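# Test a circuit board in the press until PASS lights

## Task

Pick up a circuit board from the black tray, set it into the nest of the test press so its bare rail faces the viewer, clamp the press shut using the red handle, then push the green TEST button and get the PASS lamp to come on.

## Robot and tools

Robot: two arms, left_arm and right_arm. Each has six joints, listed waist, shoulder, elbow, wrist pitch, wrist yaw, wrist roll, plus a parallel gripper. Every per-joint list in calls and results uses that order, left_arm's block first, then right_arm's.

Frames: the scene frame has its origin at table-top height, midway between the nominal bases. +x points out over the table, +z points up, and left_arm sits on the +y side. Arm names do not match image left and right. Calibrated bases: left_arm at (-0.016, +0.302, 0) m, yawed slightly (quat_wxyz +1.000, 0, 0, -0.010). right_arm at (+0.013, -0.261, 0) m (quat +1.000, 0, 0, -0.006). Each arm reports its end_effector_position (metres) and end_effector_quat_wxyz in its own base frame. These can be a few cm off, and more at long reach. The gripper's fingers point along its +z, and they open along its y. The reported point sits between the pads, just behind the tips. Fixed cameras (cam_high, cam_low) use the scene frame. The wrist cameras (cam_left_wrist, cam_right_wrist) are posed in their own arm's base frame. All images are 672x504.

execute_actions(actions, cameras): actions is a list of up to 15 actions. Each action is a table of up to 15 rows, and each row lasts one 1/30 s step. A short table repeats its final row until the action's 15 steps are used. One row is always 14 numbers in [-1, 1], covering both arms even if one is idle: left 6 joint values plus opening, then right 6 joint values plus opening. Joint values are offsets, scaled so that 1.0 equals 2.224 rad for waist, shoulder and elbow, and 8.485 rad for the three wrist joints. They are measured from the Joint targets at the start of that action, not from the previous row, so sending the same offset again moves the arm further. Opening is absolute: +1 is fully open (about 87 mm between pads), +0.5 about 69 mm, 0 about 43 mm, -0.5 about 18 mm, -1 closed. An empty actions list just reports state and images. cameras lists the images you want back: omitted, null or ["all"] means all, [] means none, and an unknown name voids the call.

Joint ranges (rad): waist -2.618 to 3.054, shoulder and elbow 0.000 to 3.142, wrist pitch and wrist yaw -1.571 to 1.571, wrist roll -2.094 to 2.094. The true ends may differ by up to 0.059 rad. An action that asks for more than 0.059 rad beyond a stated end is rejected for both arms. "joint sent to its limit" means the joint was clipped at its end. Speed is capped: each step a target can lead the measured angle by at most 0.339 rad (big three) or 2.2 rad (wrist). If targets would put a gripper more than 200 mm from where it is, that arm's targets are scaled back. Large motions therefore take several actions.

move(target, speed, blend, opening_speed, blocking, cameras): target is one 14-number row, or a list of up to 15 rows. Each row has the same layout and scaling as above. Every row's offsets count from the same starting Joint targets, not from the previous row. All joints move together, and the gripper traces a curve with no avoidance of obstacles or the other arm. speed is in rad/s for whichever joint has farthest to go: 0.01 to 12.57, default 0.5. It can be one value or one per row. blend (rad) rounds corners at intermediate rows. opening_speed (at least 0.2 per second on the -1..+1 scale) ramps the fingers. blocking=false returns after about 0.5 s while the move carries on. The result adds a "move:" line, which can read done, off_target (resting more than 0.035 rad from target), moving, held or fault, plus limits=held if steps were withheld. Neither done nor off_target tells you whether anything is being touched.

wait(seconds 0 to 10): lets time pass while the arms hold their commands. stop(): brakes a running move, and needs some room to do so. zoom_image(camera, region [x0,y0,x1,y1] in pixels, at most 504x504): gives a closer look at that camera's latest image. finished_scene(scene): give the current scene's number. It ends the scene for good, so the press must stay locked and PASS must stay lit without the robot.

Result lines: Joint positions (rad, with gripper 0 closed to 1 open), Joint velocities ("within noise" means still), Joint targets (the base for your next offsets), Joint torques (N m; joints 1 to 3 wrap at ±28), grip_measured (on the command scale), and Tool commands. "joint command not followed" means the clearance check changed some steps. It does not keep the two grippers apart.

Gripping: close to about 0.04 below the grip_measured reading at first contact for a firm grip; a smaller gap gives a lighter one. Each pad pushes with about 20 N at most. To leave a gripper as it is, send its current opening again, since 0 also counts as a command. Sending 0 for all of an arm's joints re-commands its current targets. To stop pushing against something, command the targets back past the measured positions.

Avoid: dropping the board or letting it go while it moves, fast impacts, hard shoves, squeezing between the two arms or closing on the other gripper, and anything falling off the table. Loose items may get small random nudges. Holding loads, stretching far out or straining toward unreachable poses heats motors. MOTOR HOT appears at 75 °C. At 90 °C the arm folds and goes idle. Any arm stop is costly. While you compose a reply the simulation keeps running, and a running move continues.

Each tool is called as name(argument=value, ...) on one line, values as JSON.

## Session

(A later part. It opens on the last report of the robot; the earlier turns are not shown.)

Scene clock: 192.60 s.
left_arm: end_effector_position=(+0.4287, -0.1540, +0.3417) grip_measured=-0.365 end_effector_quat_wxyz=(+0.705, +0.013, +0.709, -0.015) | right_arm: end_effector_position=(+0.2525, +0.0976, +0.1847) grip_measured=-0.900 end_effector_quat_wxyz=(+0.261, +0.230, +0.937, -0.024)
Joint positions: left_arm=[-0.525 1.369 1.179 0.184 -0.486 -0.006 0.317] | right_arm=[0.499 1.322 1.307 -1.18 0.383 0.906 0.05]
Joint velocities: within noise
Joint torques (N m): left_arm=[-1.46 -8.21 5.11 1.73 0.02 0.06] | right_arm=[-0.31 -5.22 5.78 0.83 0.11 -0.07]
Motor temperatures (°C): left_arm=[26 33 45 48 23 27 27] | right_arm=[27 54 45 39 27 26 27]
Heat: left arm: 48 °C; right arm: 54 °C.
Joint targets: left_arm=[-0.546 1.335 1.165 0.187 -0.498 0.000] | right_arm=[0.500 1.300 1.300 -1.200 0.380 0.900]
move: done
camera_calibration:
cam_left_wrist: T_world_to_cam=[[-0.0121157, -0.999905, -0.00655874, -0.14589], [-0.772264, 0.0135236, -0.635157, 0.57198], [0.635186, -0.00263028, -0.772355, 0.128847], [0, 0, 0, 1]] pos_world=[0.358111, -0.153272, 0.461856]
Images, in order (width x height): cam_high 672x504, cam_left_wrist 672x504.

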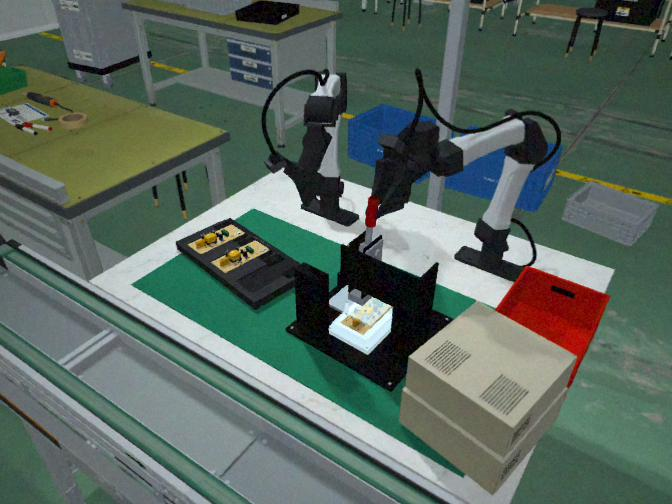

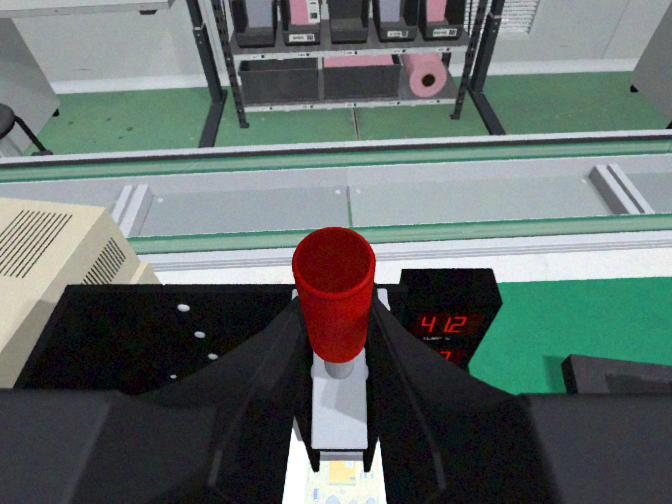

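move(target=[[-0.0234,-0.0454,-0.0625,0.0045,-0.0062,0, -0.5, 0,0,0,0,0,0, -0.9],[-0.0441,-0.0778,-0.1281,0.0132,-0.0116,0, -0.5, 0,0,0,0,0,0, -0.9]], speed=0.12, blend=0.02, cameras=["cam_left_wrist","cam_high"])

zoom_image(camera="cam_high", region=[300, 130, 500, 330])

Scene clock: 195.97 s.
left_arm: end_effector_position=(+0.3765, -0.1523, +0.3138) grip_measured=-0.366 end_effector_quat_wxyz=(+0.718, +0.006, +0.696, -0.024) | right_arm: end_effector_position=(+0.2525, +0.0976, +0.1847) grip_measured=-0.900 end_effector_quat_wxyz=(+0.261, +0.230, +0.937, -0.024)
Joint positions: left_arm=[-0.623 1.184 0.9 0.322 -0.58 -0.003 0.317] | right_arm=[0.499 1.322 1.307 -1.18 0.383 0.906 0.05]
Joint velocities: within noise
Joint torques (N m): left_arm=[-1.47 -5.39 4.49 1.44 -0.03 0.02] | right_arm=[-0.29 -5.2 5.78 0.82 0.11 -0.07]
Motor temperatures (°C): left_arm=[26 33 45 47 23 27 27] | right_arm=[27 53 45 39 27 26 27]
Heat: left arm: 47 °C; right arm: 53 °C.
Joint targets: left_arm=[-0.644 1.162 0.880 0.299 -0.596 -0.001] | right_arm=[0.500 1.300 1.300 -1.200 0.380 0.900]
move: done
camera_calibration:
cam_left_wrist: T_world_to_cam=[[-0.0158028, -0.999751, 0.0157488, -0.150615], [-0.748484, 0.00138462, -0.663151, 0.5119], [0.662964, -0.0222674, -0.74832, 0.119432], [0, 0, 0, 1]] pos_world=[0.30159, -0.148627, 0.431213]
Images, in order (width x height): cam_high 672x504, cam_left_wrist 672x504.

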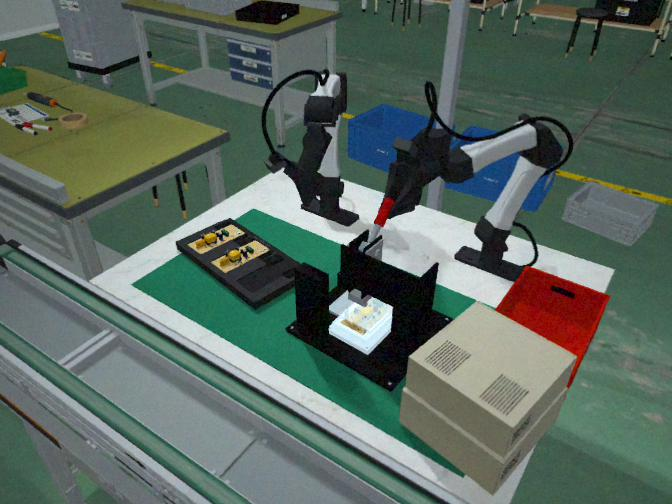

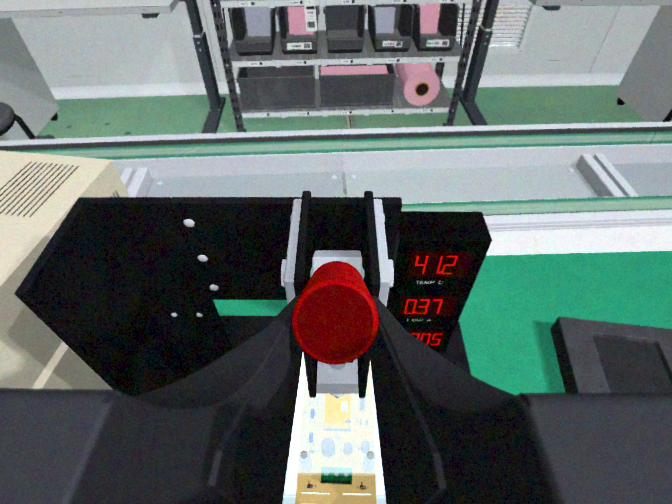

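Scaled by 2.520 from the camera's 672x504 image, which has a finer 960x720 frame.

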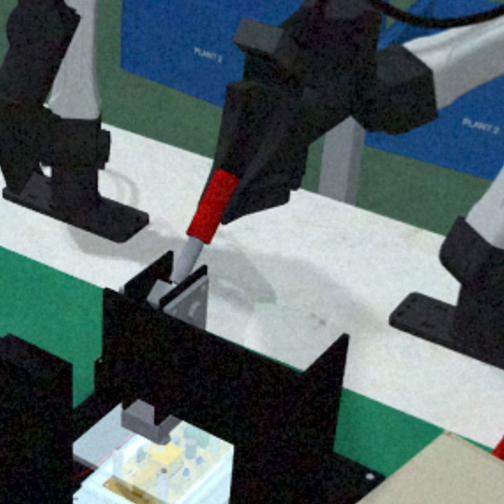

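move(target=[[-0.0162,-0.0189,-0.0225,-0.0022,-0.0037,0, -0.5, 0,0,0,0,0,0, -0.9],[-0.0265,-0.0279,-0.0755,0.0095,-0.0064,0, -0.5, 0,0,0,0,0,0, -0.9]], speed=0.1, blend=0.02, cameras=["cam_left_wrist","cam_high"])

zoom_image(camera="cam_high", region=[300, 130, 500, 330])

zoom_image(camera="cam_left_wrist", region=[240, 180, 450, 504])

Scene clock: 200.00 s.
left_arm: end_effector_position=(+0.3538, -0.1520, +0.2794) grip_measured=-0.376 end_effector_quat_wxyz=(+0.715, +0.008, +0.699, -0.022) | right_arm: end_effector_position=(+0.2525, +0.0976, +0.1847) grip_measured=-0.900 end_effector_quat_wxyz=(+0.261, +0.230, +0.937, -0.024)
Joint positions: left_arm=[-0.68 1.119 0.736 0.412 -0.637 -0.003 0.312] | right_arm=[0.499 1.322 1.307 -1.18 0.383 0.906 0.05]
Joint velocities: within noise
Joint torques (N m): left_arm=[-1.65 -4.42 4.22 1.34 -0.01 0.02] | right_arm=[-0.31 -5.22 5.78 0.82 0.11 -0.07]
Motor temperatures (°C): left_arm=[26 33 44 46 23 27 27] | right_arm=[27 52 44 39 27 25 27]
Heat: left arm: 46 °C; right arm: 52 °C.
Joint targets: left_arm=[-0.703 1.100 0.712 0.380 -0.651 0.000] | right_arm=[0.500 1.300 1.300 -1.200 0.380 0.900]
move: done
camera_calibration:
cam_left_wrist: T_world_to_cam=[[-0.0155998, -0.999825, 0.0103675, -0.148742], [-0.754678, 0.0049718, -0.656077, 0.472817], [0.65591, -0.0180588, -0.754623, 0.113635], [0, 0, 0, 1]] pos_world=[0.279969, -0.149015, 0.397498]
Images, in order (width x height): cam_high 672x504, cam_left_wrist 672x504.

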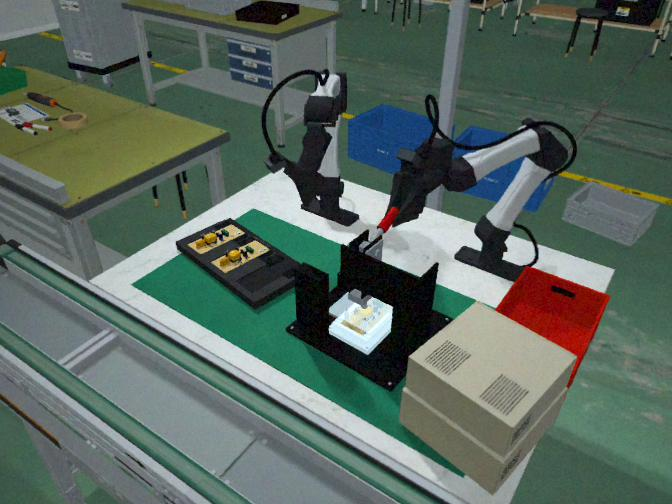

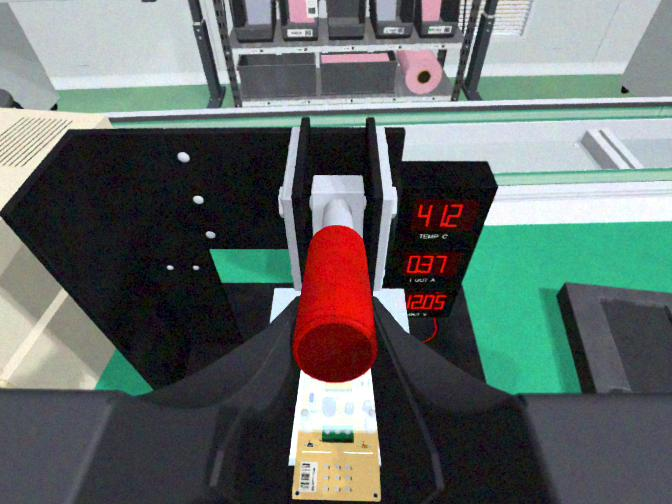

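Scaled by 2.520 from the camera's 672x504 image, which has a finer 960x720 frame.

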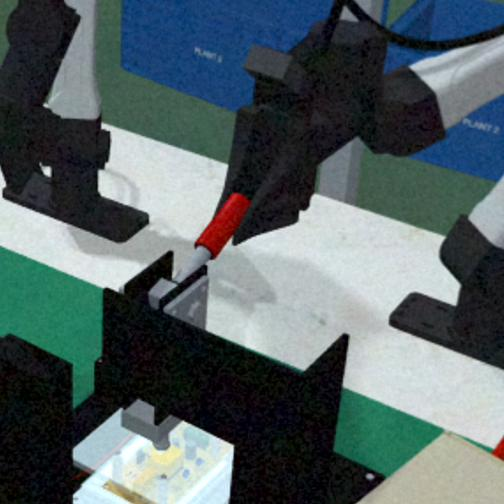

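Scaled by 1.556 from the camera's 672x504 image, which has a finer 960x720 frame.

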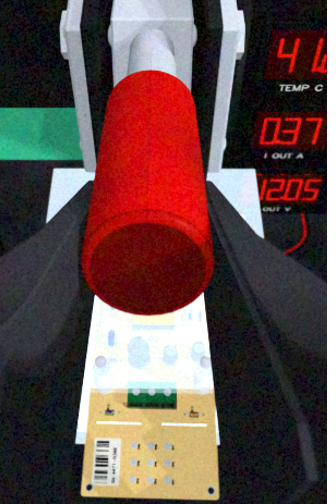

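move(target=[-0.0018,0.0031,-0.0301,0.0047,0,0, -0.5, 0,0,0,0,0,0, -0.9], speed=0.06, cameras=["cam_left_wrist","cam_high"])

zoom_image(camera="cam_left_wrist", region=[200, 100, 500, 504])

Scene clock: 202.60 s.
left_arm: end_effector_position=(+0.3477, -0.1519, +0.2575) grip_measured=-0.379 end_effector_quat_wxyz=(+0.708, +0.016, +0.706, -0.020) | right_arm: end_effector_position=(+0.2525, +0.0976, +0.1847) grip_measured=-0.900 end_effector_quat_wxyz=(+0.261, +0.230, +0.937, -0.024)
Joint positions: left_arm=[-0.692 1.112 0.664 0.453 -0.642 -0.002 0.31] | right_arm=[0.499 1.322 1.307 -1.18 0.383 0.906 0.05]
Joint velocities: within noise
Joint torques (N m): left_arm=[-0.9 -3.18 4.53 1.32 0.05 0.02] | right_arm=[-0.29 -5.22 5.78 0.82 0.11 -0.07]
Motor temperatures (°C): left_arm=[26 33 44 46 23 27 27] | right_arm=[27 51 44 38 27 25 27]
Heat: left arm: 46 °C; right arm: 51 °C.
Joint targets: left_arm=[-0.707 1.107 0.645 0.420 -0.651 0.000] | right_arm=[0.500 1.300 1.300 -1.200 0.380 0.900]
move: done
camera_calibration:
cam_left_wrist: T_world_to_cam=[[-0.0228676, -0.999729, -0.0044016, -0.142179], [-0.766259, 0.0203547, -0.64221, 0.456657], [0.642125, -0.011313, -0.766516, 0.11001], [0, 0, 0, 1]] pos_world=[0.276026, -0.150191, 0.376968]
Images, in order (width x height): cam_high 672x504, cam_left_wrist 672x504.

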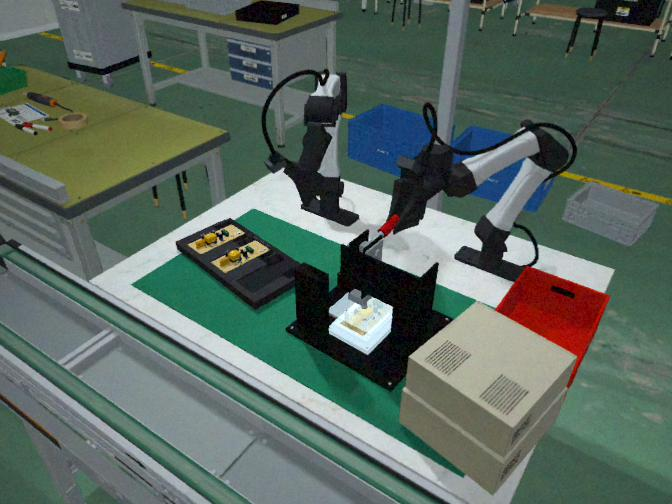

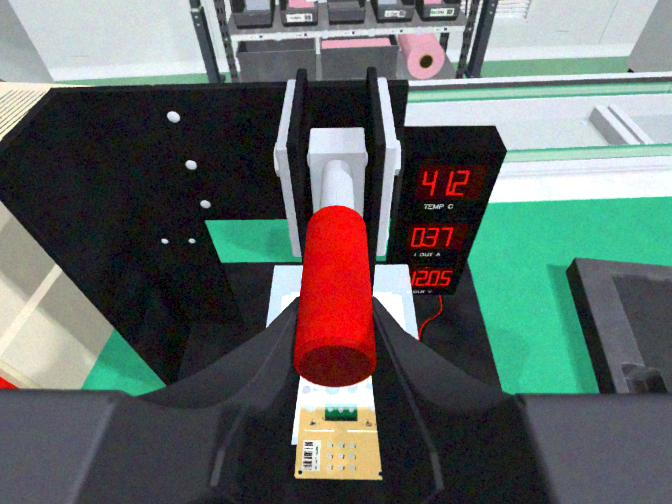

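Scaled by 1.248 from the camera's 672x504 image, which has a finer 960x720 frame.

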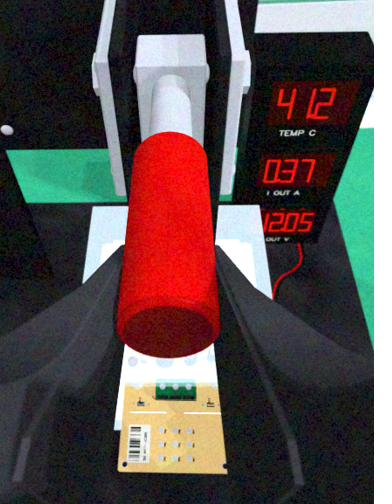

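move(target=[0.0036,0.0216,-0.036,0.0141,0.0009,0, -0.5, 0,0,0,0,0,0, -0.9], speed=0.06, cameras=["cam_left_wrist","cam_high"])

zoom_image(camera="cam_left_wrist", region=[200, 80, 500, 504])

zoom_image(camera="cam_high", region=[300, 180, 460, 360])

Scene clock: 205.73 s.
left_arm: end_effector_position=(+0.3470, -0.1527, +0.2454) grip_measured=-0.379 end_effector_quat_wxyz=(+0.719, +0.011, +0.695, -0.024) | right_arm: end_effector_position=(+0.2525, +0.0976, +0.1847) grip_measured=-0.900 end_effector_quat_wxyz=(+0.261, +0.230, +0.937, -0.024)
Joint positions: left_arm=[-0.699 1.132 0.59 0.586 -0.648 0.009 0.31] | right_arm=[0.499 1.322 1.307 -1.18 0.383 0.906 0.05]
Joint velocities: within noise
Joint torques (N m): left_arm=[-0.31 -0.66 4.1 1.2 0.19 -0.12] | right_arm=[-0.29 -5.2 5.78 0.82 0.11 -0.07]
Motor temperatures (°C): left_arm=[26 33 44 45 23 27 27] | right_arm=[27 50 44 38 27 25 27]
Heat: left arm: 45 °C; right arm: 50 °C.
Joint targets: left_arm=[-0.699 1.155 0.565 0.539 -0.643 0.000] | right_arm=[0.500 1.300 1.300 -1.200 0.380 0.900]
move: off_target (left_arm); left_arm: the wrist pitch is farthest, 0.046 rad from its target
camera_calibration:
cam_left_wrist: T_world_to_cam=[[-0.0230823, -0.999692, 0.00908162, -0.146297], [-0.746255, 0.0111843, -0.665567, 0.445699], [0.66526, -0.02214, -0.746283, 0.086485], [0, 0, 0, 1]] pos_world=[0.271693, -0.149322, 0.362513]
Images, in order (width x height): cam_high 672x504, cam_left_wrist 672x504.

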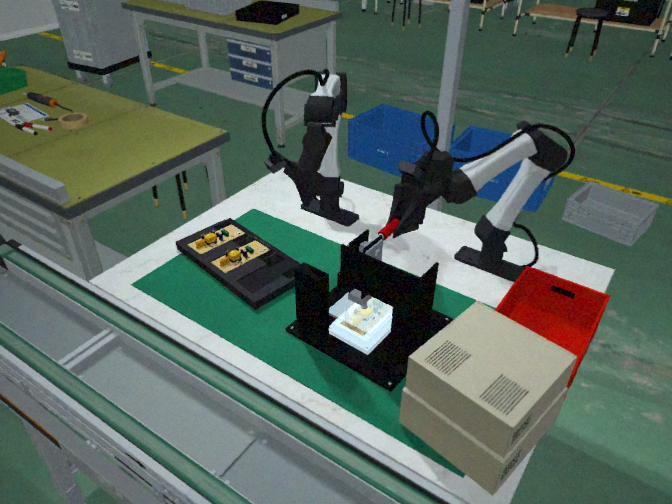

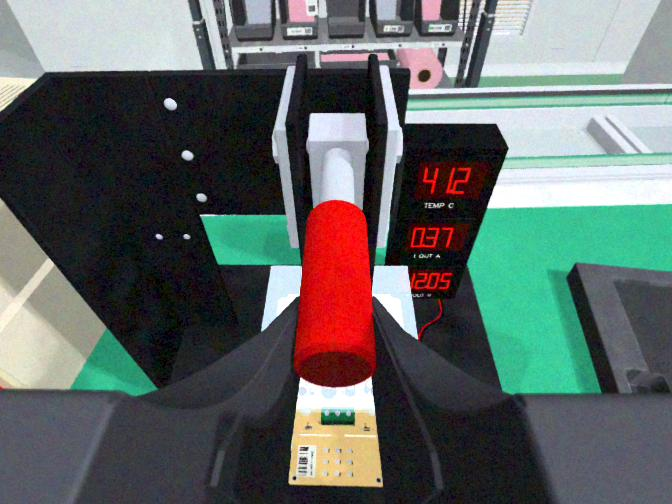

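Scaled by 1.189 from the camera's 672x504 image, which has a finer 960x720 frame.

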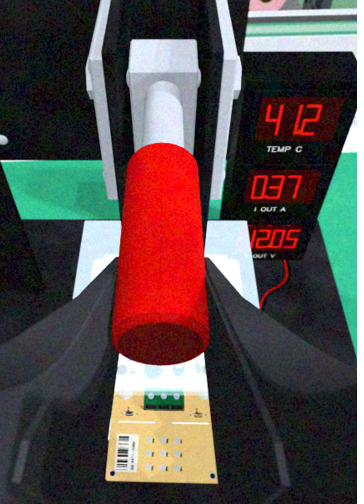

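Scaled by 2.800 from the camera's 672x504 image, which has a finer 960x720 frame.

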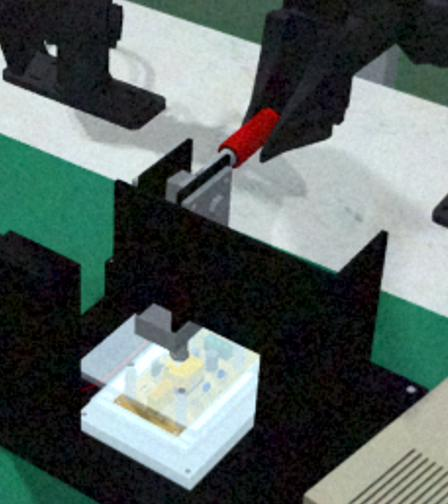

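move(target=[0.0,0.0157,0,0.0035,0,0, -0.5, 0,0,0,0,0,0, -0.9], speed=0.05, cameras=["cam_left_wrist","cam_high"])

zoom_image(camera="cam_left_wrist", region=[200, 80, 500, 504])

zoom_image(camera="cam_high", region=[300, 180, 460, 360])

Scene clock: 207.93 s.
left_arm: end_effector_position=(+0.3476, -0.1530, +0.2452) grip_measured=-0.379 end_effector_quat_wxyz=(+0.722, +0.007, +0.691, -0.022) | right_arm: end_effector_position=(+0.2525, +0.0976, +0.1847) grip_measured=-0.900 end_effector_quat_wxyz=(+0.261, +0.230, +0.937, -0.024)
Joint positions: left_arm=[-0.705 1.142 0.585 0.612 -0.664 0.014 0.31] | right_arm=[0.499 1.322 1.307 -1.18 0.383 0.906 0.05]
Joint velocities: within noise
Joint torques (N m): left_arm=[-0.02 0.84 4.42 1.19 0.38 -0.15] | right_arm=[-0.29 -5.22 5.78 0.82 0.11 -0.07]
Motor temperatures (°C): left_arm=[26 33 44 45 23 27 27] | right_arm=[27 50 44 38 27 25 27]
Heat: left arm: 45 °C; right arm: 50 °C.
Joint targets: left_arm=[-0.699 1.190 0.565 0.569 -0.643 0.000] | right_arm=[0.500 1.300 1.300 -1.200 0.380 0.900]
move: off_target (left_arm); left_arm: the shoulder is farthest, 0.048 rad from its target
camera_calibration:
cam_left_wrist: T_world_to_cam=[[-0.0131254, -0.999847, 0.0115399, -0.150506], [-0.740719, 0.00196987, -0.671812, 0.444202], [0.671686, -0.0173656, -0.740632, 0.0831298], [0, 0, 0, 1]] pos_world=[0.271217, -0.149915, 0.361726]
Images, in order (width x height): cam_high 672x504, cam_left_wrist 672x504.

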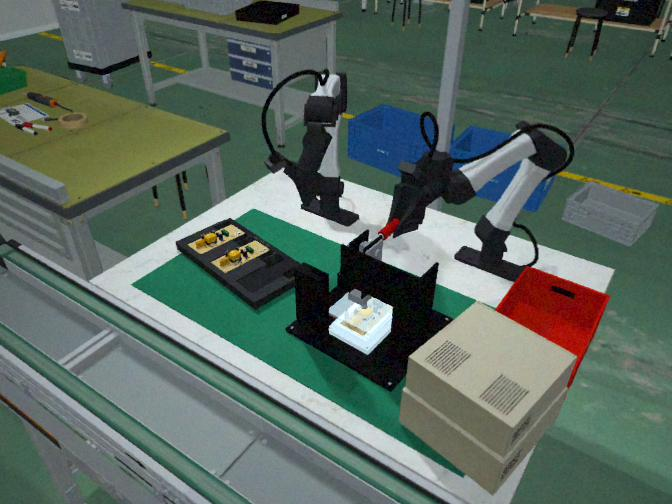

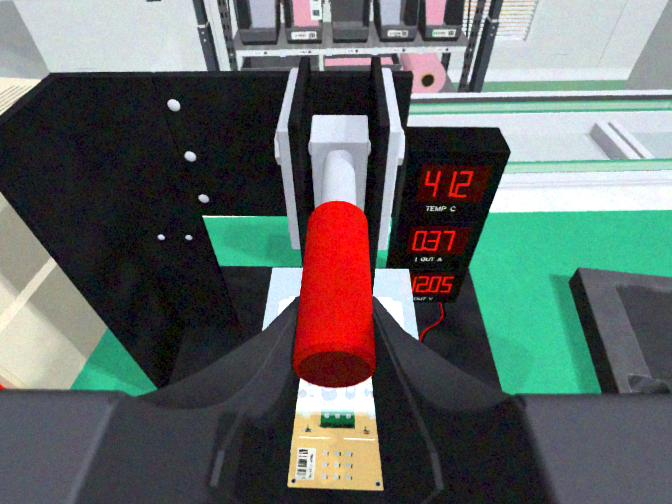

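Scaled by 1.189 from the camera's 672x504 image, which has a finer 960x720 frame.

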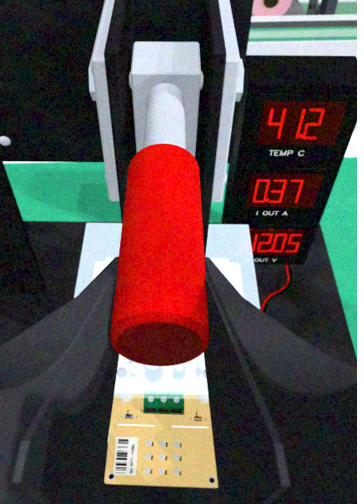

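Scaled by 2.800 from the camera's 672x504 image, which has a finer 960x720 frame.

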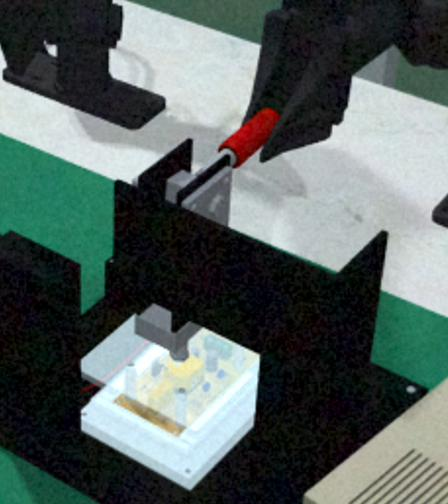

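move(target=[0.0,-0.0135,0.007,0.0035,-0.0018,0, -0.5, 0,0,0,0,0,0, -0.9], speed=0.05, cameras=["cam_left_wrist"])

move(target=[0,0,0,0,0,0, 0.2, 0,0,0,0,0,0, -0.9], opening_speed=0.5, cameras=["cam_left_wrist","cam_high"])

zoom_image(camera="cam_high", region=[300, 180, 460, 360])

Scene clock: 209.50 s.
left_arm: end_effector_position=(+0.3474, -0.1529, +0.2462) grip_measured=-0.379 end_effector_quat_wxyz=(+0.723, +0.005, +0.690, -0.022) | right_arm: end_effector_position=(+0.2525, +0.0976, +0.1847) grip_measured=-0.900 end_effector_quat_wxyz=(+0.261, +0.230, +0.937, -0.024)
Joint positions: left_arm=[-0.706 1.142 0.585 0.617 -0.668 0.014 0.31] | right_arm=[0.499 1.322 1.307 -1.18 0.383 0.906 0.05]
Joint velocities: within noise
Joint torques (N m): left_arm=[0.01 -1.24 5.56 1.43 0.24 -0.17] | right_arm=[-0.29 -5.22 5.78 0.82 0.11 -0.07]
Motor temperatures (°C): left_arm=[26 33 44 45 23 27 27] | right_arm=[27 49 44 38 27 25 27]
Heat: left arm: 45 °C; right arm: 49 °C.
Joint targets: left_arm=[-0.699 1.160 0.581 0.599 -0.658 0.000] | right_arm=[0.500 1.300 1.300 -1.200 0.380 0.900]
move: done
camera_calibration:
cam_left_wrist: T_world_to_cam=[[-0.0109064, -0.999833, 0.0146553, -0.152052], [-0.738503, -0.00182724, -0.674248, 0.444026], [0.674162, -0.0181766, -0.73836, 0.082371], [0, 0, 0, 1]] pos_world=[0.270725, -0.149719, 0.362432]
Images, in order (width x height): cam_left_wrist 672x504.

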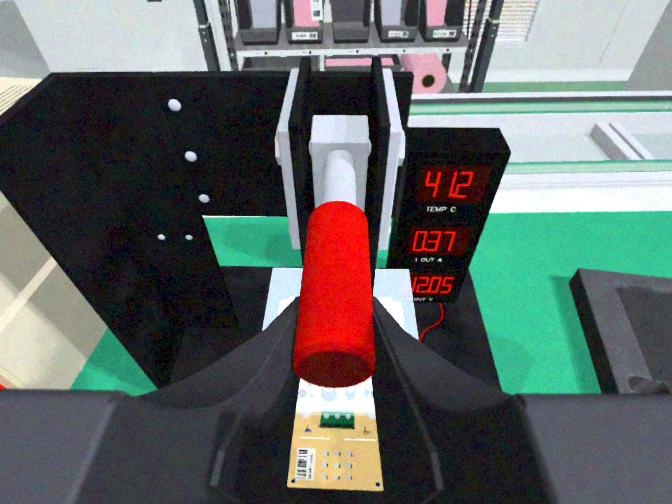

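Scene clock: 211.10 s.
left_arm: end_effector_position=(+0.3497, -0.1527, +0.2397) grip_measured=+0.200 end_effector_quat_wxyz=(+0.718, +0.007, +0.695, -0.017) | right_arm: end_effector_position=(+0.2525, +0.0976, +0.1847) grip_measured=-0.900 end_effector_quat_wxyz=(+0.261, +0.230, +0.937, -0.024)
Joint positions: left_arm=[-0.702 1.159 0.584 0.617 -0.668 0.012 0.6] | right_arm=[0.499 1.322 1.307 -1.18 0.383 0.906 0.05]
Joint velocities: within noise
Joint torques (N m): left_arm=[0.17 -2.78 5.74 1.44 0.25 -0.11] | right_arm=[-0.31 -5.22 5.78 0.82 0.11 -0.07]
Motor temperatures (°C): left_arm=[26 33 44 45 23 27 27] | right_arm=[27 49 44 38 27 25 27]
Heat: left arm: 45 °C; right arm: 49 °C.
Joint targets: left_arm=[-0.699 1.160 0.581 0.598 -0.658 0.000] | right_arm=[0.500 1.300 1.300 -1.200 0.380 0.900]
move: done
camera_calibration:
cam_left_wrist: T_world_to_cam=[[-0.006266, -0.999965, 0.00549194, -0.151227], [-0.747972, 0.00104167, -0.663729, 0.442505], [0.6637, -0.00826675, -0.747953, 0.0835275], [0, 0, 0, 1]] pos_world=[0.274596, -0.150992, 0.357008]
Images, in order (width x height): cam_high 672x504, cam_left_wrist 672x504.

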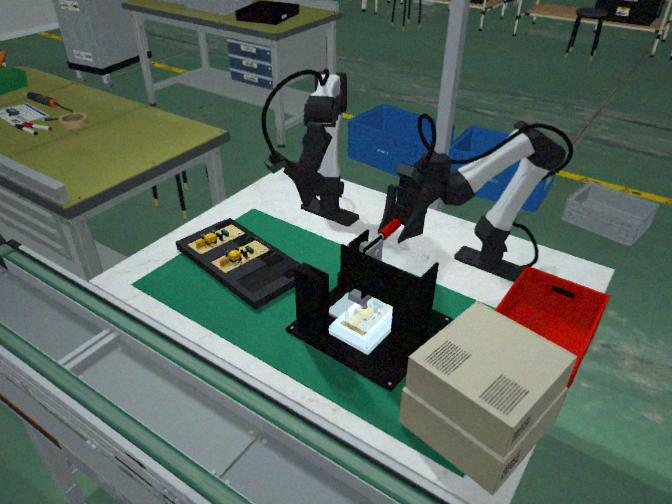

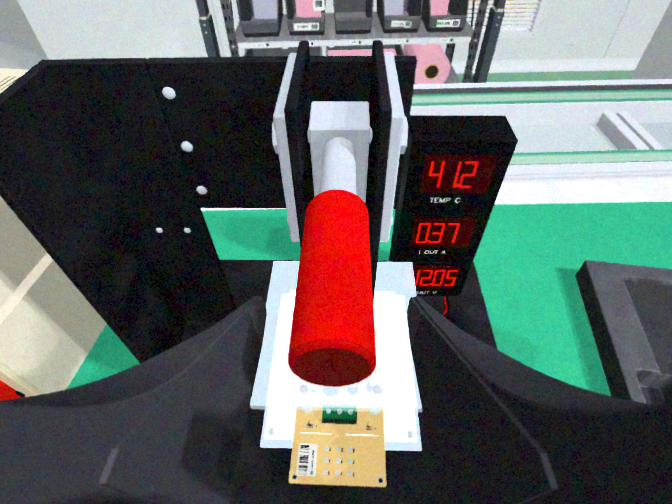

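Scaled by 2.800 from the camera's 672x504 image, which has a finer 960x720 frame.

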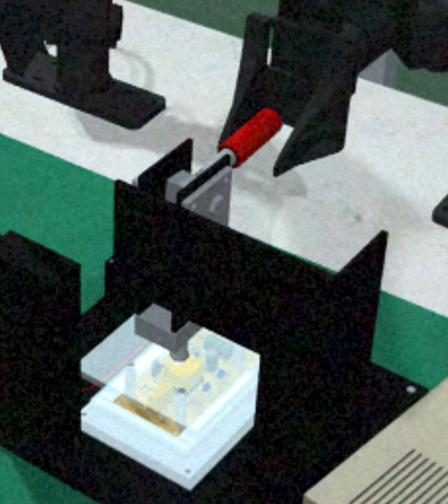

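move(target=[[-0.1713,-0.1664,-0.0184,-0.0387,-0.0438,0, 0.6, 0,0,0,0,0,0, -0.9],[0.5391,-0.2518,0.1434,-0.1235,0.1694,0, 0.4496, 0,0,0,0,0,0, -0.9]], speed=[0.3,0.8], blend=0.05, opening_speed=1.0)

zoom_image(camera="cam_left_wrist", region=[250, 50, 600, 380])

Scene clock: 218.97 s.
left_arm: end_effector_position=(+0.2469, -0.0058, +0.3163) grip_measured=+0.450 end_effector_quat_wxyz=(+0.659, +0.070, +0.738, -0.125) | right_arm: end_effector_position=(+0.2525, +0.0976, +0.1847) grip_measured=-0.900 end_effector_quat_wxyz=(+0.261, +0.230, +0.937, -0.024)
Joint positions: left_arm=[0.493 0.599 0.868 -0.407 0.77 0.004 0.725] | right_arm=[0.499 1.322 1.307 -1.18 0.383 0.906 0.05]
Joint velocities: within noise
Joint torques (N m): left_arm=[0.57 1.03 8.05 1.22 0.27 -0.04] | right_arm=[-0.29 -5.22 5.78 0.82 0.11 -0.07]
Motor temperatures (°C): left_arm=[26 33 44 44 23 27 27] | right_arm=[27 48 43 38 27 25 27]
Heat: left arm: 44 °C; right arm: 48 °C.
Joint targets: left_arm=[0.500 0.600 0.900 -0.449 0.779 0.000] | right_arm=[0.500 1.300 1.300 -1.200 0.380 0.900]
move: off_target (left_arm); target 2's new numbers were sent with left_arm's wrist pitch 0.042 rad from that target; left_arm: the wrist pitch is farthest, 0.042 rad from its target
camera_calibration:
cam_left_wrist: T_world_to_cam=[[-0.242679, -0.9668, 0.0800242, 0.0296697], [-0.816174, 0.158887, -0.555532, 0.399927], [0.524373, -0.200129, -0.827636, 0.268716], [0, 0, 0, 1]] pos_world=[0.192703, 0.0189193, 0.442197]
cam_right_wrist: T_world_to_cam=[[-0.453609, -0.888744, -0.0661379, 0.21325], [-0.842009, 0.403074, 0.35854, 0.128454], [-0.291992, 0.218326, -0.931168, 0.362409], [0, 0, 0, 1]] pos_world=[0.310712, 0.0586253, 0.305512]

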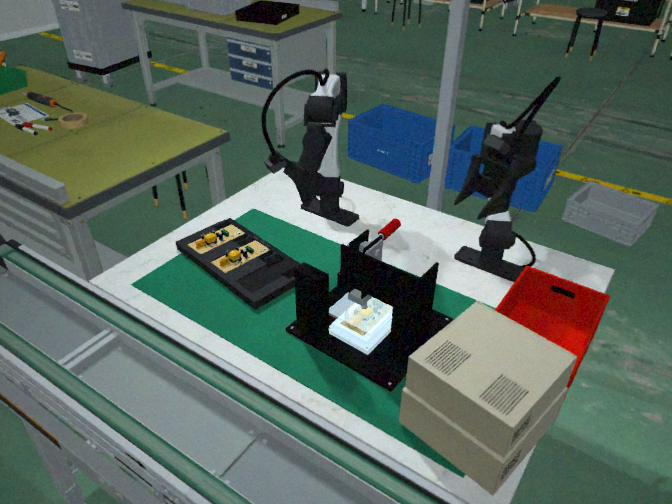

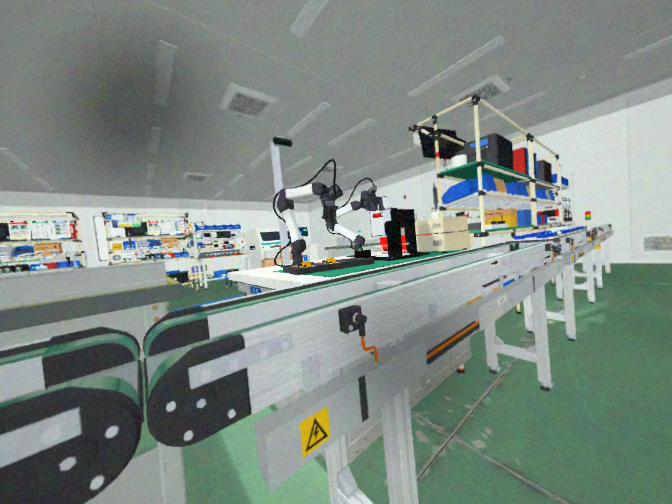

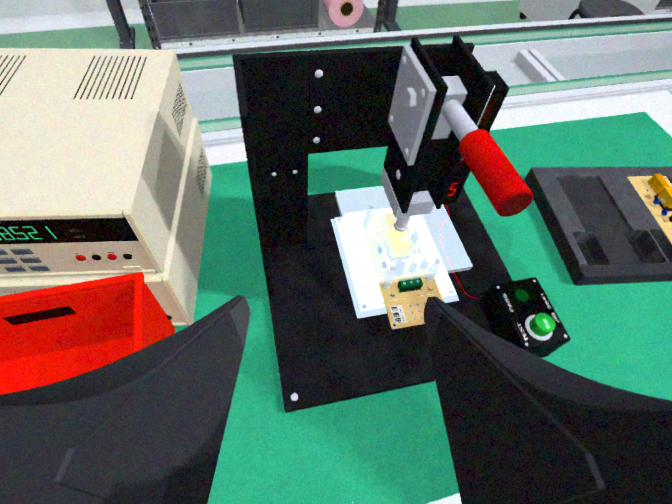

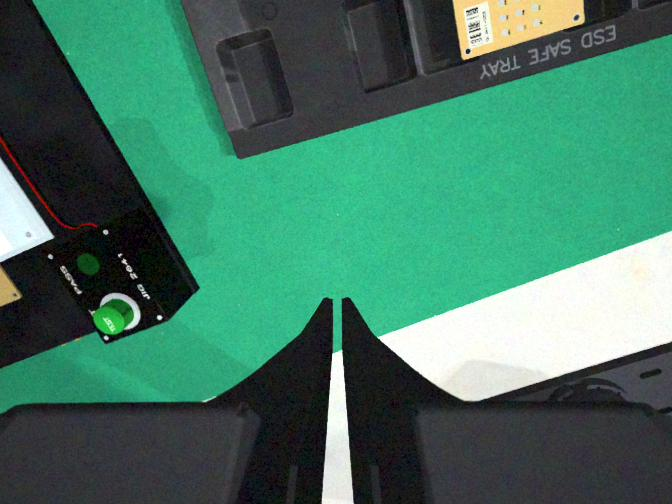

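Scaled by 1.440 from the camera's 672x504 image, which has a finer 960x720 frame.

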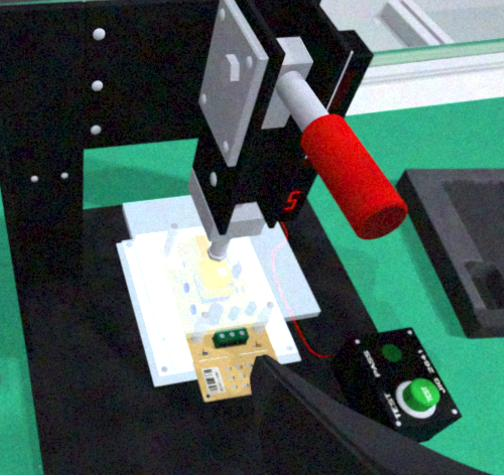

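move(target=[0,0,0,0,0,0, 0.4496, 0.1978,0.2226,0.0854,0.0345,0.0014,-0.0033, -0.9], speed=0.4, cameras=["cam_left_wrist","cam_right_wrist"])

zoom_image(camera="cam_left_wrist", region=[400, 180, 640, 400])

Scene clock: 223.63 s.
left_arm: end_effector_position=(+0.2469, -0.0059, +0.3162) grip_measured=+0.450 end_effector_quat_wxyz=(+0.659, +0.070, +0.738, -0.125) | right_arm: end_effector_position=(+0.2500, +0.2813, +0.0995) grip_measured=-0.900 end_effector_quat_wxyz=(+0.236, -0.002, +0.972, -0.004)
Joint positions: left_arm=[0.493 0.599 0.868 -0.408 0.77 0.004 0.725] | right_arm=[0.939 1.793 1.451 -0.94 0.383 0.879 0.05]
Joint velocities: within noise
Joint torques (N m): left_arm=[0.62 1.05 8.01 1.23 0.28 -0.05] | right_arm=[0.03 -7.47 10.03 1.27 0.23 -0.07]
Motor temperatures (°C): left_arm=[26 32 44 44 23 27 27] | right_arm=[27 47 44 38 27 25 27]
Heat: left arm: 44 °C; right arm: 47 °C.
Joint targets: left_arm=[0.500 0.600 0.900 -0.449 0.779 0.000] | right_arm=[0.940 1.795 1.490 -0.908 0.391 0.872]
move: off_target (left_arm, right_arm); left_arm: the wrist pitch is farthest, 0.041 rad from its target; right_arm: the elbow is farthest, 0.039 rad from its target
camera_calibration:
cam_left_wrist: T_world_to_cam=[[-0.243041, -0.966686, 0.0803119, 0.0296171], [-0.81626, 0.159083, -0.555349, 0.399803], [0.524072, -0.200528, -0.82773, 0.268741], [0, 0, 0, 1]] pos_world=[0.192702, 0.0189185, 0.442097]
cam_right_wrist: T_world_to_cam=[[-0.00908981, -0.999799, 0.0178738, 0.281418], [-0.914454, 0.0155433, 0.40439, 0.205433], [-0.404587, -0.012669, -0.914412, 0.333775], [0, 0, 0, 1]] pos_world=[0.325458, 0.282396, 0.217103]
Images, in order (width x height): cam_left_wrist 672x504, cam_right_wrist 672x504.

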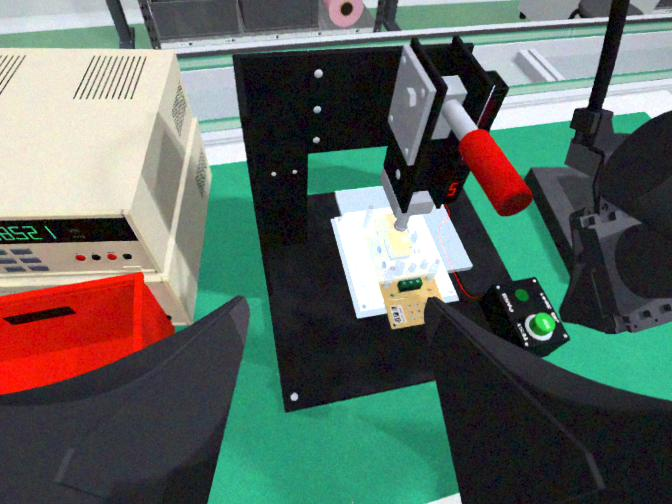

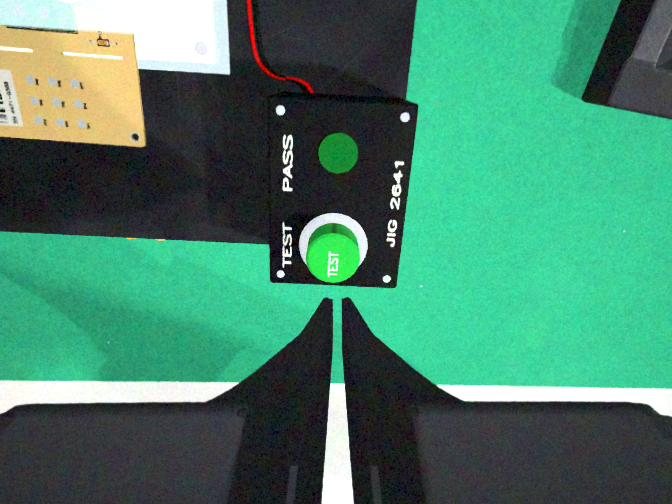

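Scaled by 2.100 from the camera's 672x504 image, which has a finer 960x720 frame.

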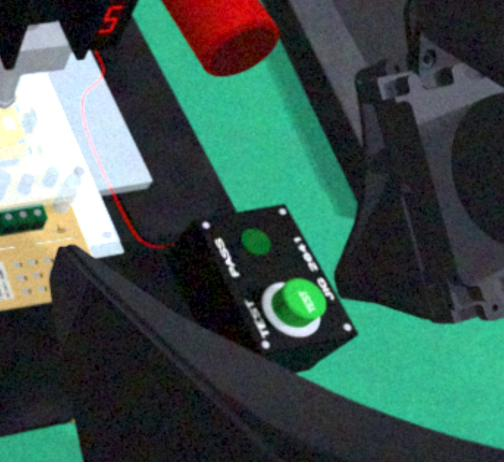

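move(target=[0,0,0,0,0,0, 0.4496, -0.0054,0.0130,-0.0465,0.0105,0.0,0, -0.9], speed=0.08, cameras=["cam_left_wrist","cam_right_wrist"])

zoom_image(camera="cam_left_wrist", region=[400, 180, 640, 400])

Scene clock: 226.90 s.
left_arm: end_effector_position=(+0.2469, -0.0059, +0.3162) grip_measured=+0.450 end_effector_quat_wxyz=(+0.659, +0.070, +0.738, -0.125) | right_arm: end_effector_position=(+0.2541, +0.2839, +0.0781) grip_measured=-0.900 end_effector_quat_wxyz=(+0.238, +0.001, +0.971, -0.002)
Joint positions: left_arm=[0.493 0.599 0.868 -0.408 0.77 0.004 0.725] | right_arm=[0.935 1.816 1.393 -0.852 0.383 0.879 0.05]
Joint velocities: within noise
Joint torques (N m): left_arm=[0.72 1.03 7.9 1.25 0.26 -0.03] | right_arm=[-0.38 -7.16 5.94 1.3 0.23 -0.08]
Motor temperatures (°C): left_arm=[26 32 44 43 23 27 27] | right_arm=[27 47 44 38 27 25 27]
Heat: left arm: 44 °C; right arm: 47 °C.
Joint targets: left_arm=[0.500 0.600 0.900 -0.449 0.779 0.000] | right_arm=[0.928 1.824 1.387 -0.818 0.391 0.872]
move: off_target (left_arm); left_arm: the wrist pitch is farthest, 0.041 rad from its target
camera_calibration:
cam_left_wrist: T_world_to_cam=[[-0.243041, -0.966686, 0.0803119, 0.0296171], [-0.81626, 0.159083, -0.555349, 0.399803], [0.524072, -0.200528, -0.82773, 0.268741], [0, 0, 0, 1]] pos_world=[0.192702, 0.0189185, 0.442097]
cam_right_wrist: T_world_to_cam=[[-0.0137588, -0.99983, 0.0122817, 0.286077], [-0.915983, 0.0175288, 0.400833, 0.217877], [-0.40098, -0.00573486, -0.916069, 0.313138], [0, 0, 0, 1]] pos_world=[0.32907, 0.284005, 0.19601]
Images, in order (width x height): cam_left_wrist 672x504, cam_right_wrist 672x504.

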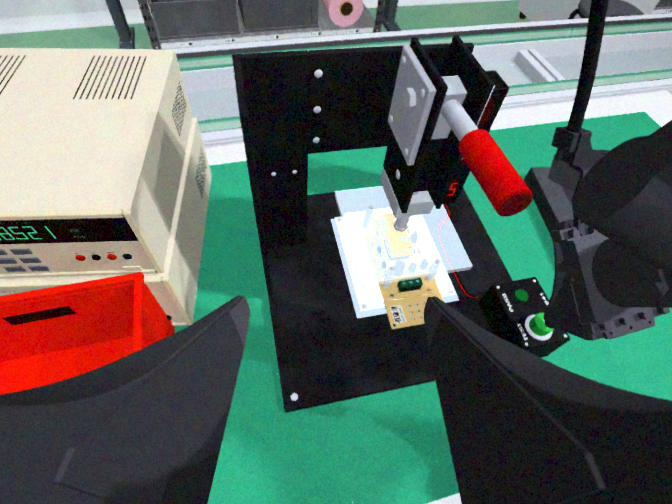

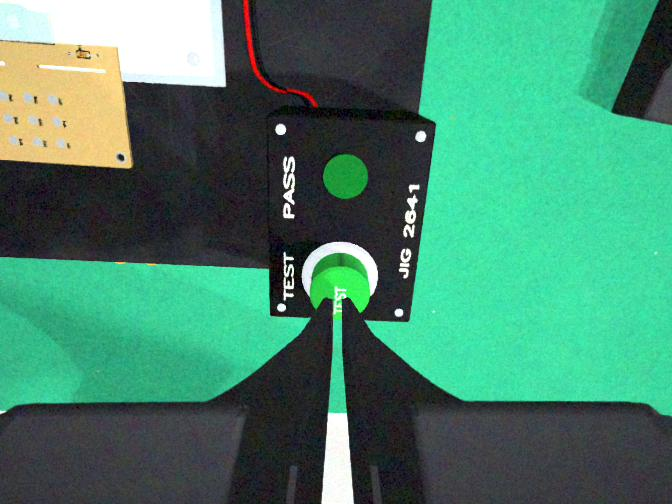

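Scaled by 2.100 from the camera's 672x504 image, which has a finer 960x720 frame.

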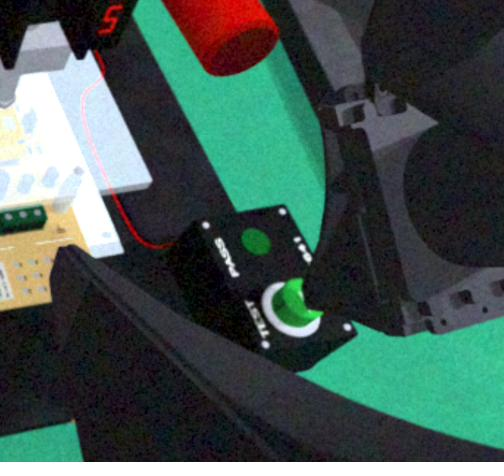

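move(target=[0,0,0,0,0,0, 0.4496, -0.001,0.0105,-0.0140,0.0060,0.0,0, -0.9], speed=0.05, cameras=["cam_left_wrist","cam_right_wrist"])

zoom_image(camera="cam_left_wrist", region=[400, 180, 640, 400])

zoom_image(camera="cam_right_wrist", region=[250, 80, 450, 350])

Scene clock: 229.13 s.
left_arm: end_effector_position=(+0.2469, -0.0059, +0.3162) grip_measured=+0.450 end_effector_quat_wxyz=(+0.659, +0.070, +0.738, -0.125) | right_arm: end_effector_position=(+0.2560, +0.2869, +0.0718) grip_measured=-0.900 end_effector_quat_wxyz=(+0.242, +0.001, +0.970, +0.004)
Joint positions: left_arm=[0.493 0.599 0.868 -0.408 0.77 0.004 0.725] | right_arm=[0.936 1.82 1.37 -0.809 0.384 0.877 0.05]
Joint velocities: within noise
Joint torques (N m): left_arm=[0.58 1.13 7.99 1.25 0.27 -0.07] | right_arm=[-0.42 -5.75 5.18 1.39 0.22 -0.05]
Motor temperatures (°C): left_arm=[26 32 44 43 23 27 27] | right_arm=[27 47 44 38 27 25 27]
Heat: left arm: 44 °C; right arm: 47 °C.
Joint targets: left_arm=[0.500 0.600 0.900 -0.449 0.779 0.000] | right_arm=[0.926 1.847 1.355 -0.768 0.391 0.872]
move: off_target (left_arm, right_arm); left_arm: the wrist pitch is farthest, 0.041 rad from its target; right_arm: the wrist pitch is farthest, 0.041 rad from its target
camera_calibration:
cam_left_wrist: T_world_to_cam=[[-0.243041, -0.966686, 0.0803119, 0.0296171], [-0.81626, 0.159083, -0.555349, 0.399803], [0.524072, -0.200528, -0.82773, 0.268741], [0, 0, 0, 1]] pos_world=[0.192702, 0.0189185, 0.442097]
cam_right_wrist: T_world_to_cam=[[-0.0106717, -0.999942, 0.00144867, 0.289255], [-0.920038, 0.0103864, 0.391692, 0.225767], [-0.391684, 0.00284719, -0.920095, 0.303529], [0, 0, 0, 1]] pos_world=[0.329688, 0.286029, 0.190426]
Images, in order (width x height): cam_left_wrist 672x504, cam_right_wrist 672x504.

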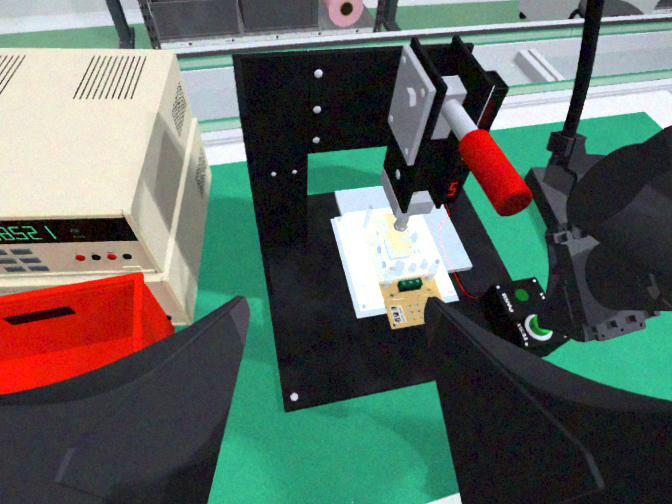

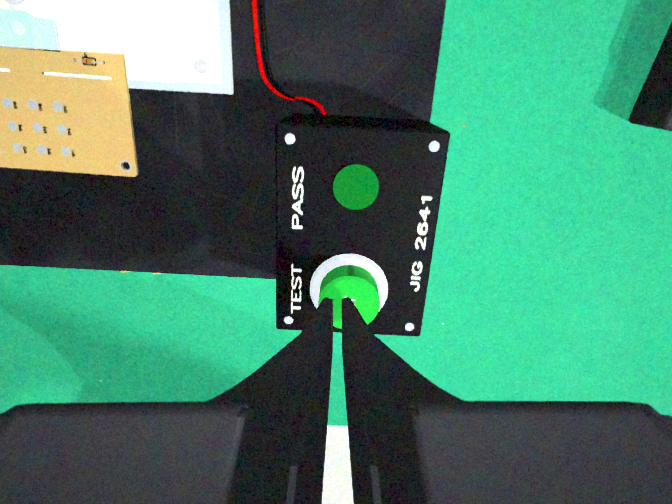

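Scaled by 2.100 from the camera's 672x504 image, which has a finer 960x720 frame.

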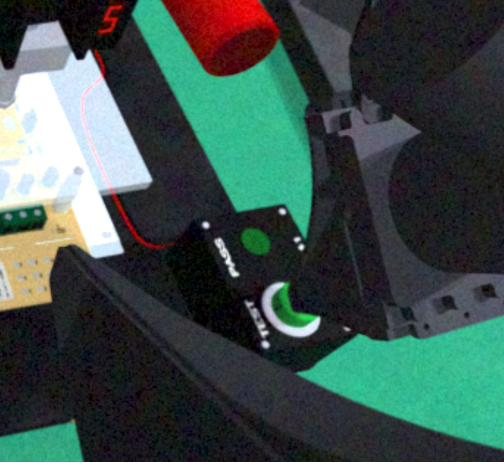

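Scaled by 1.867 from the camera's 672x504 image, which has a finer 960x720 frame.

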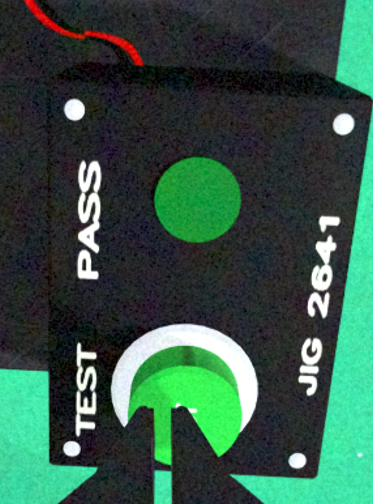

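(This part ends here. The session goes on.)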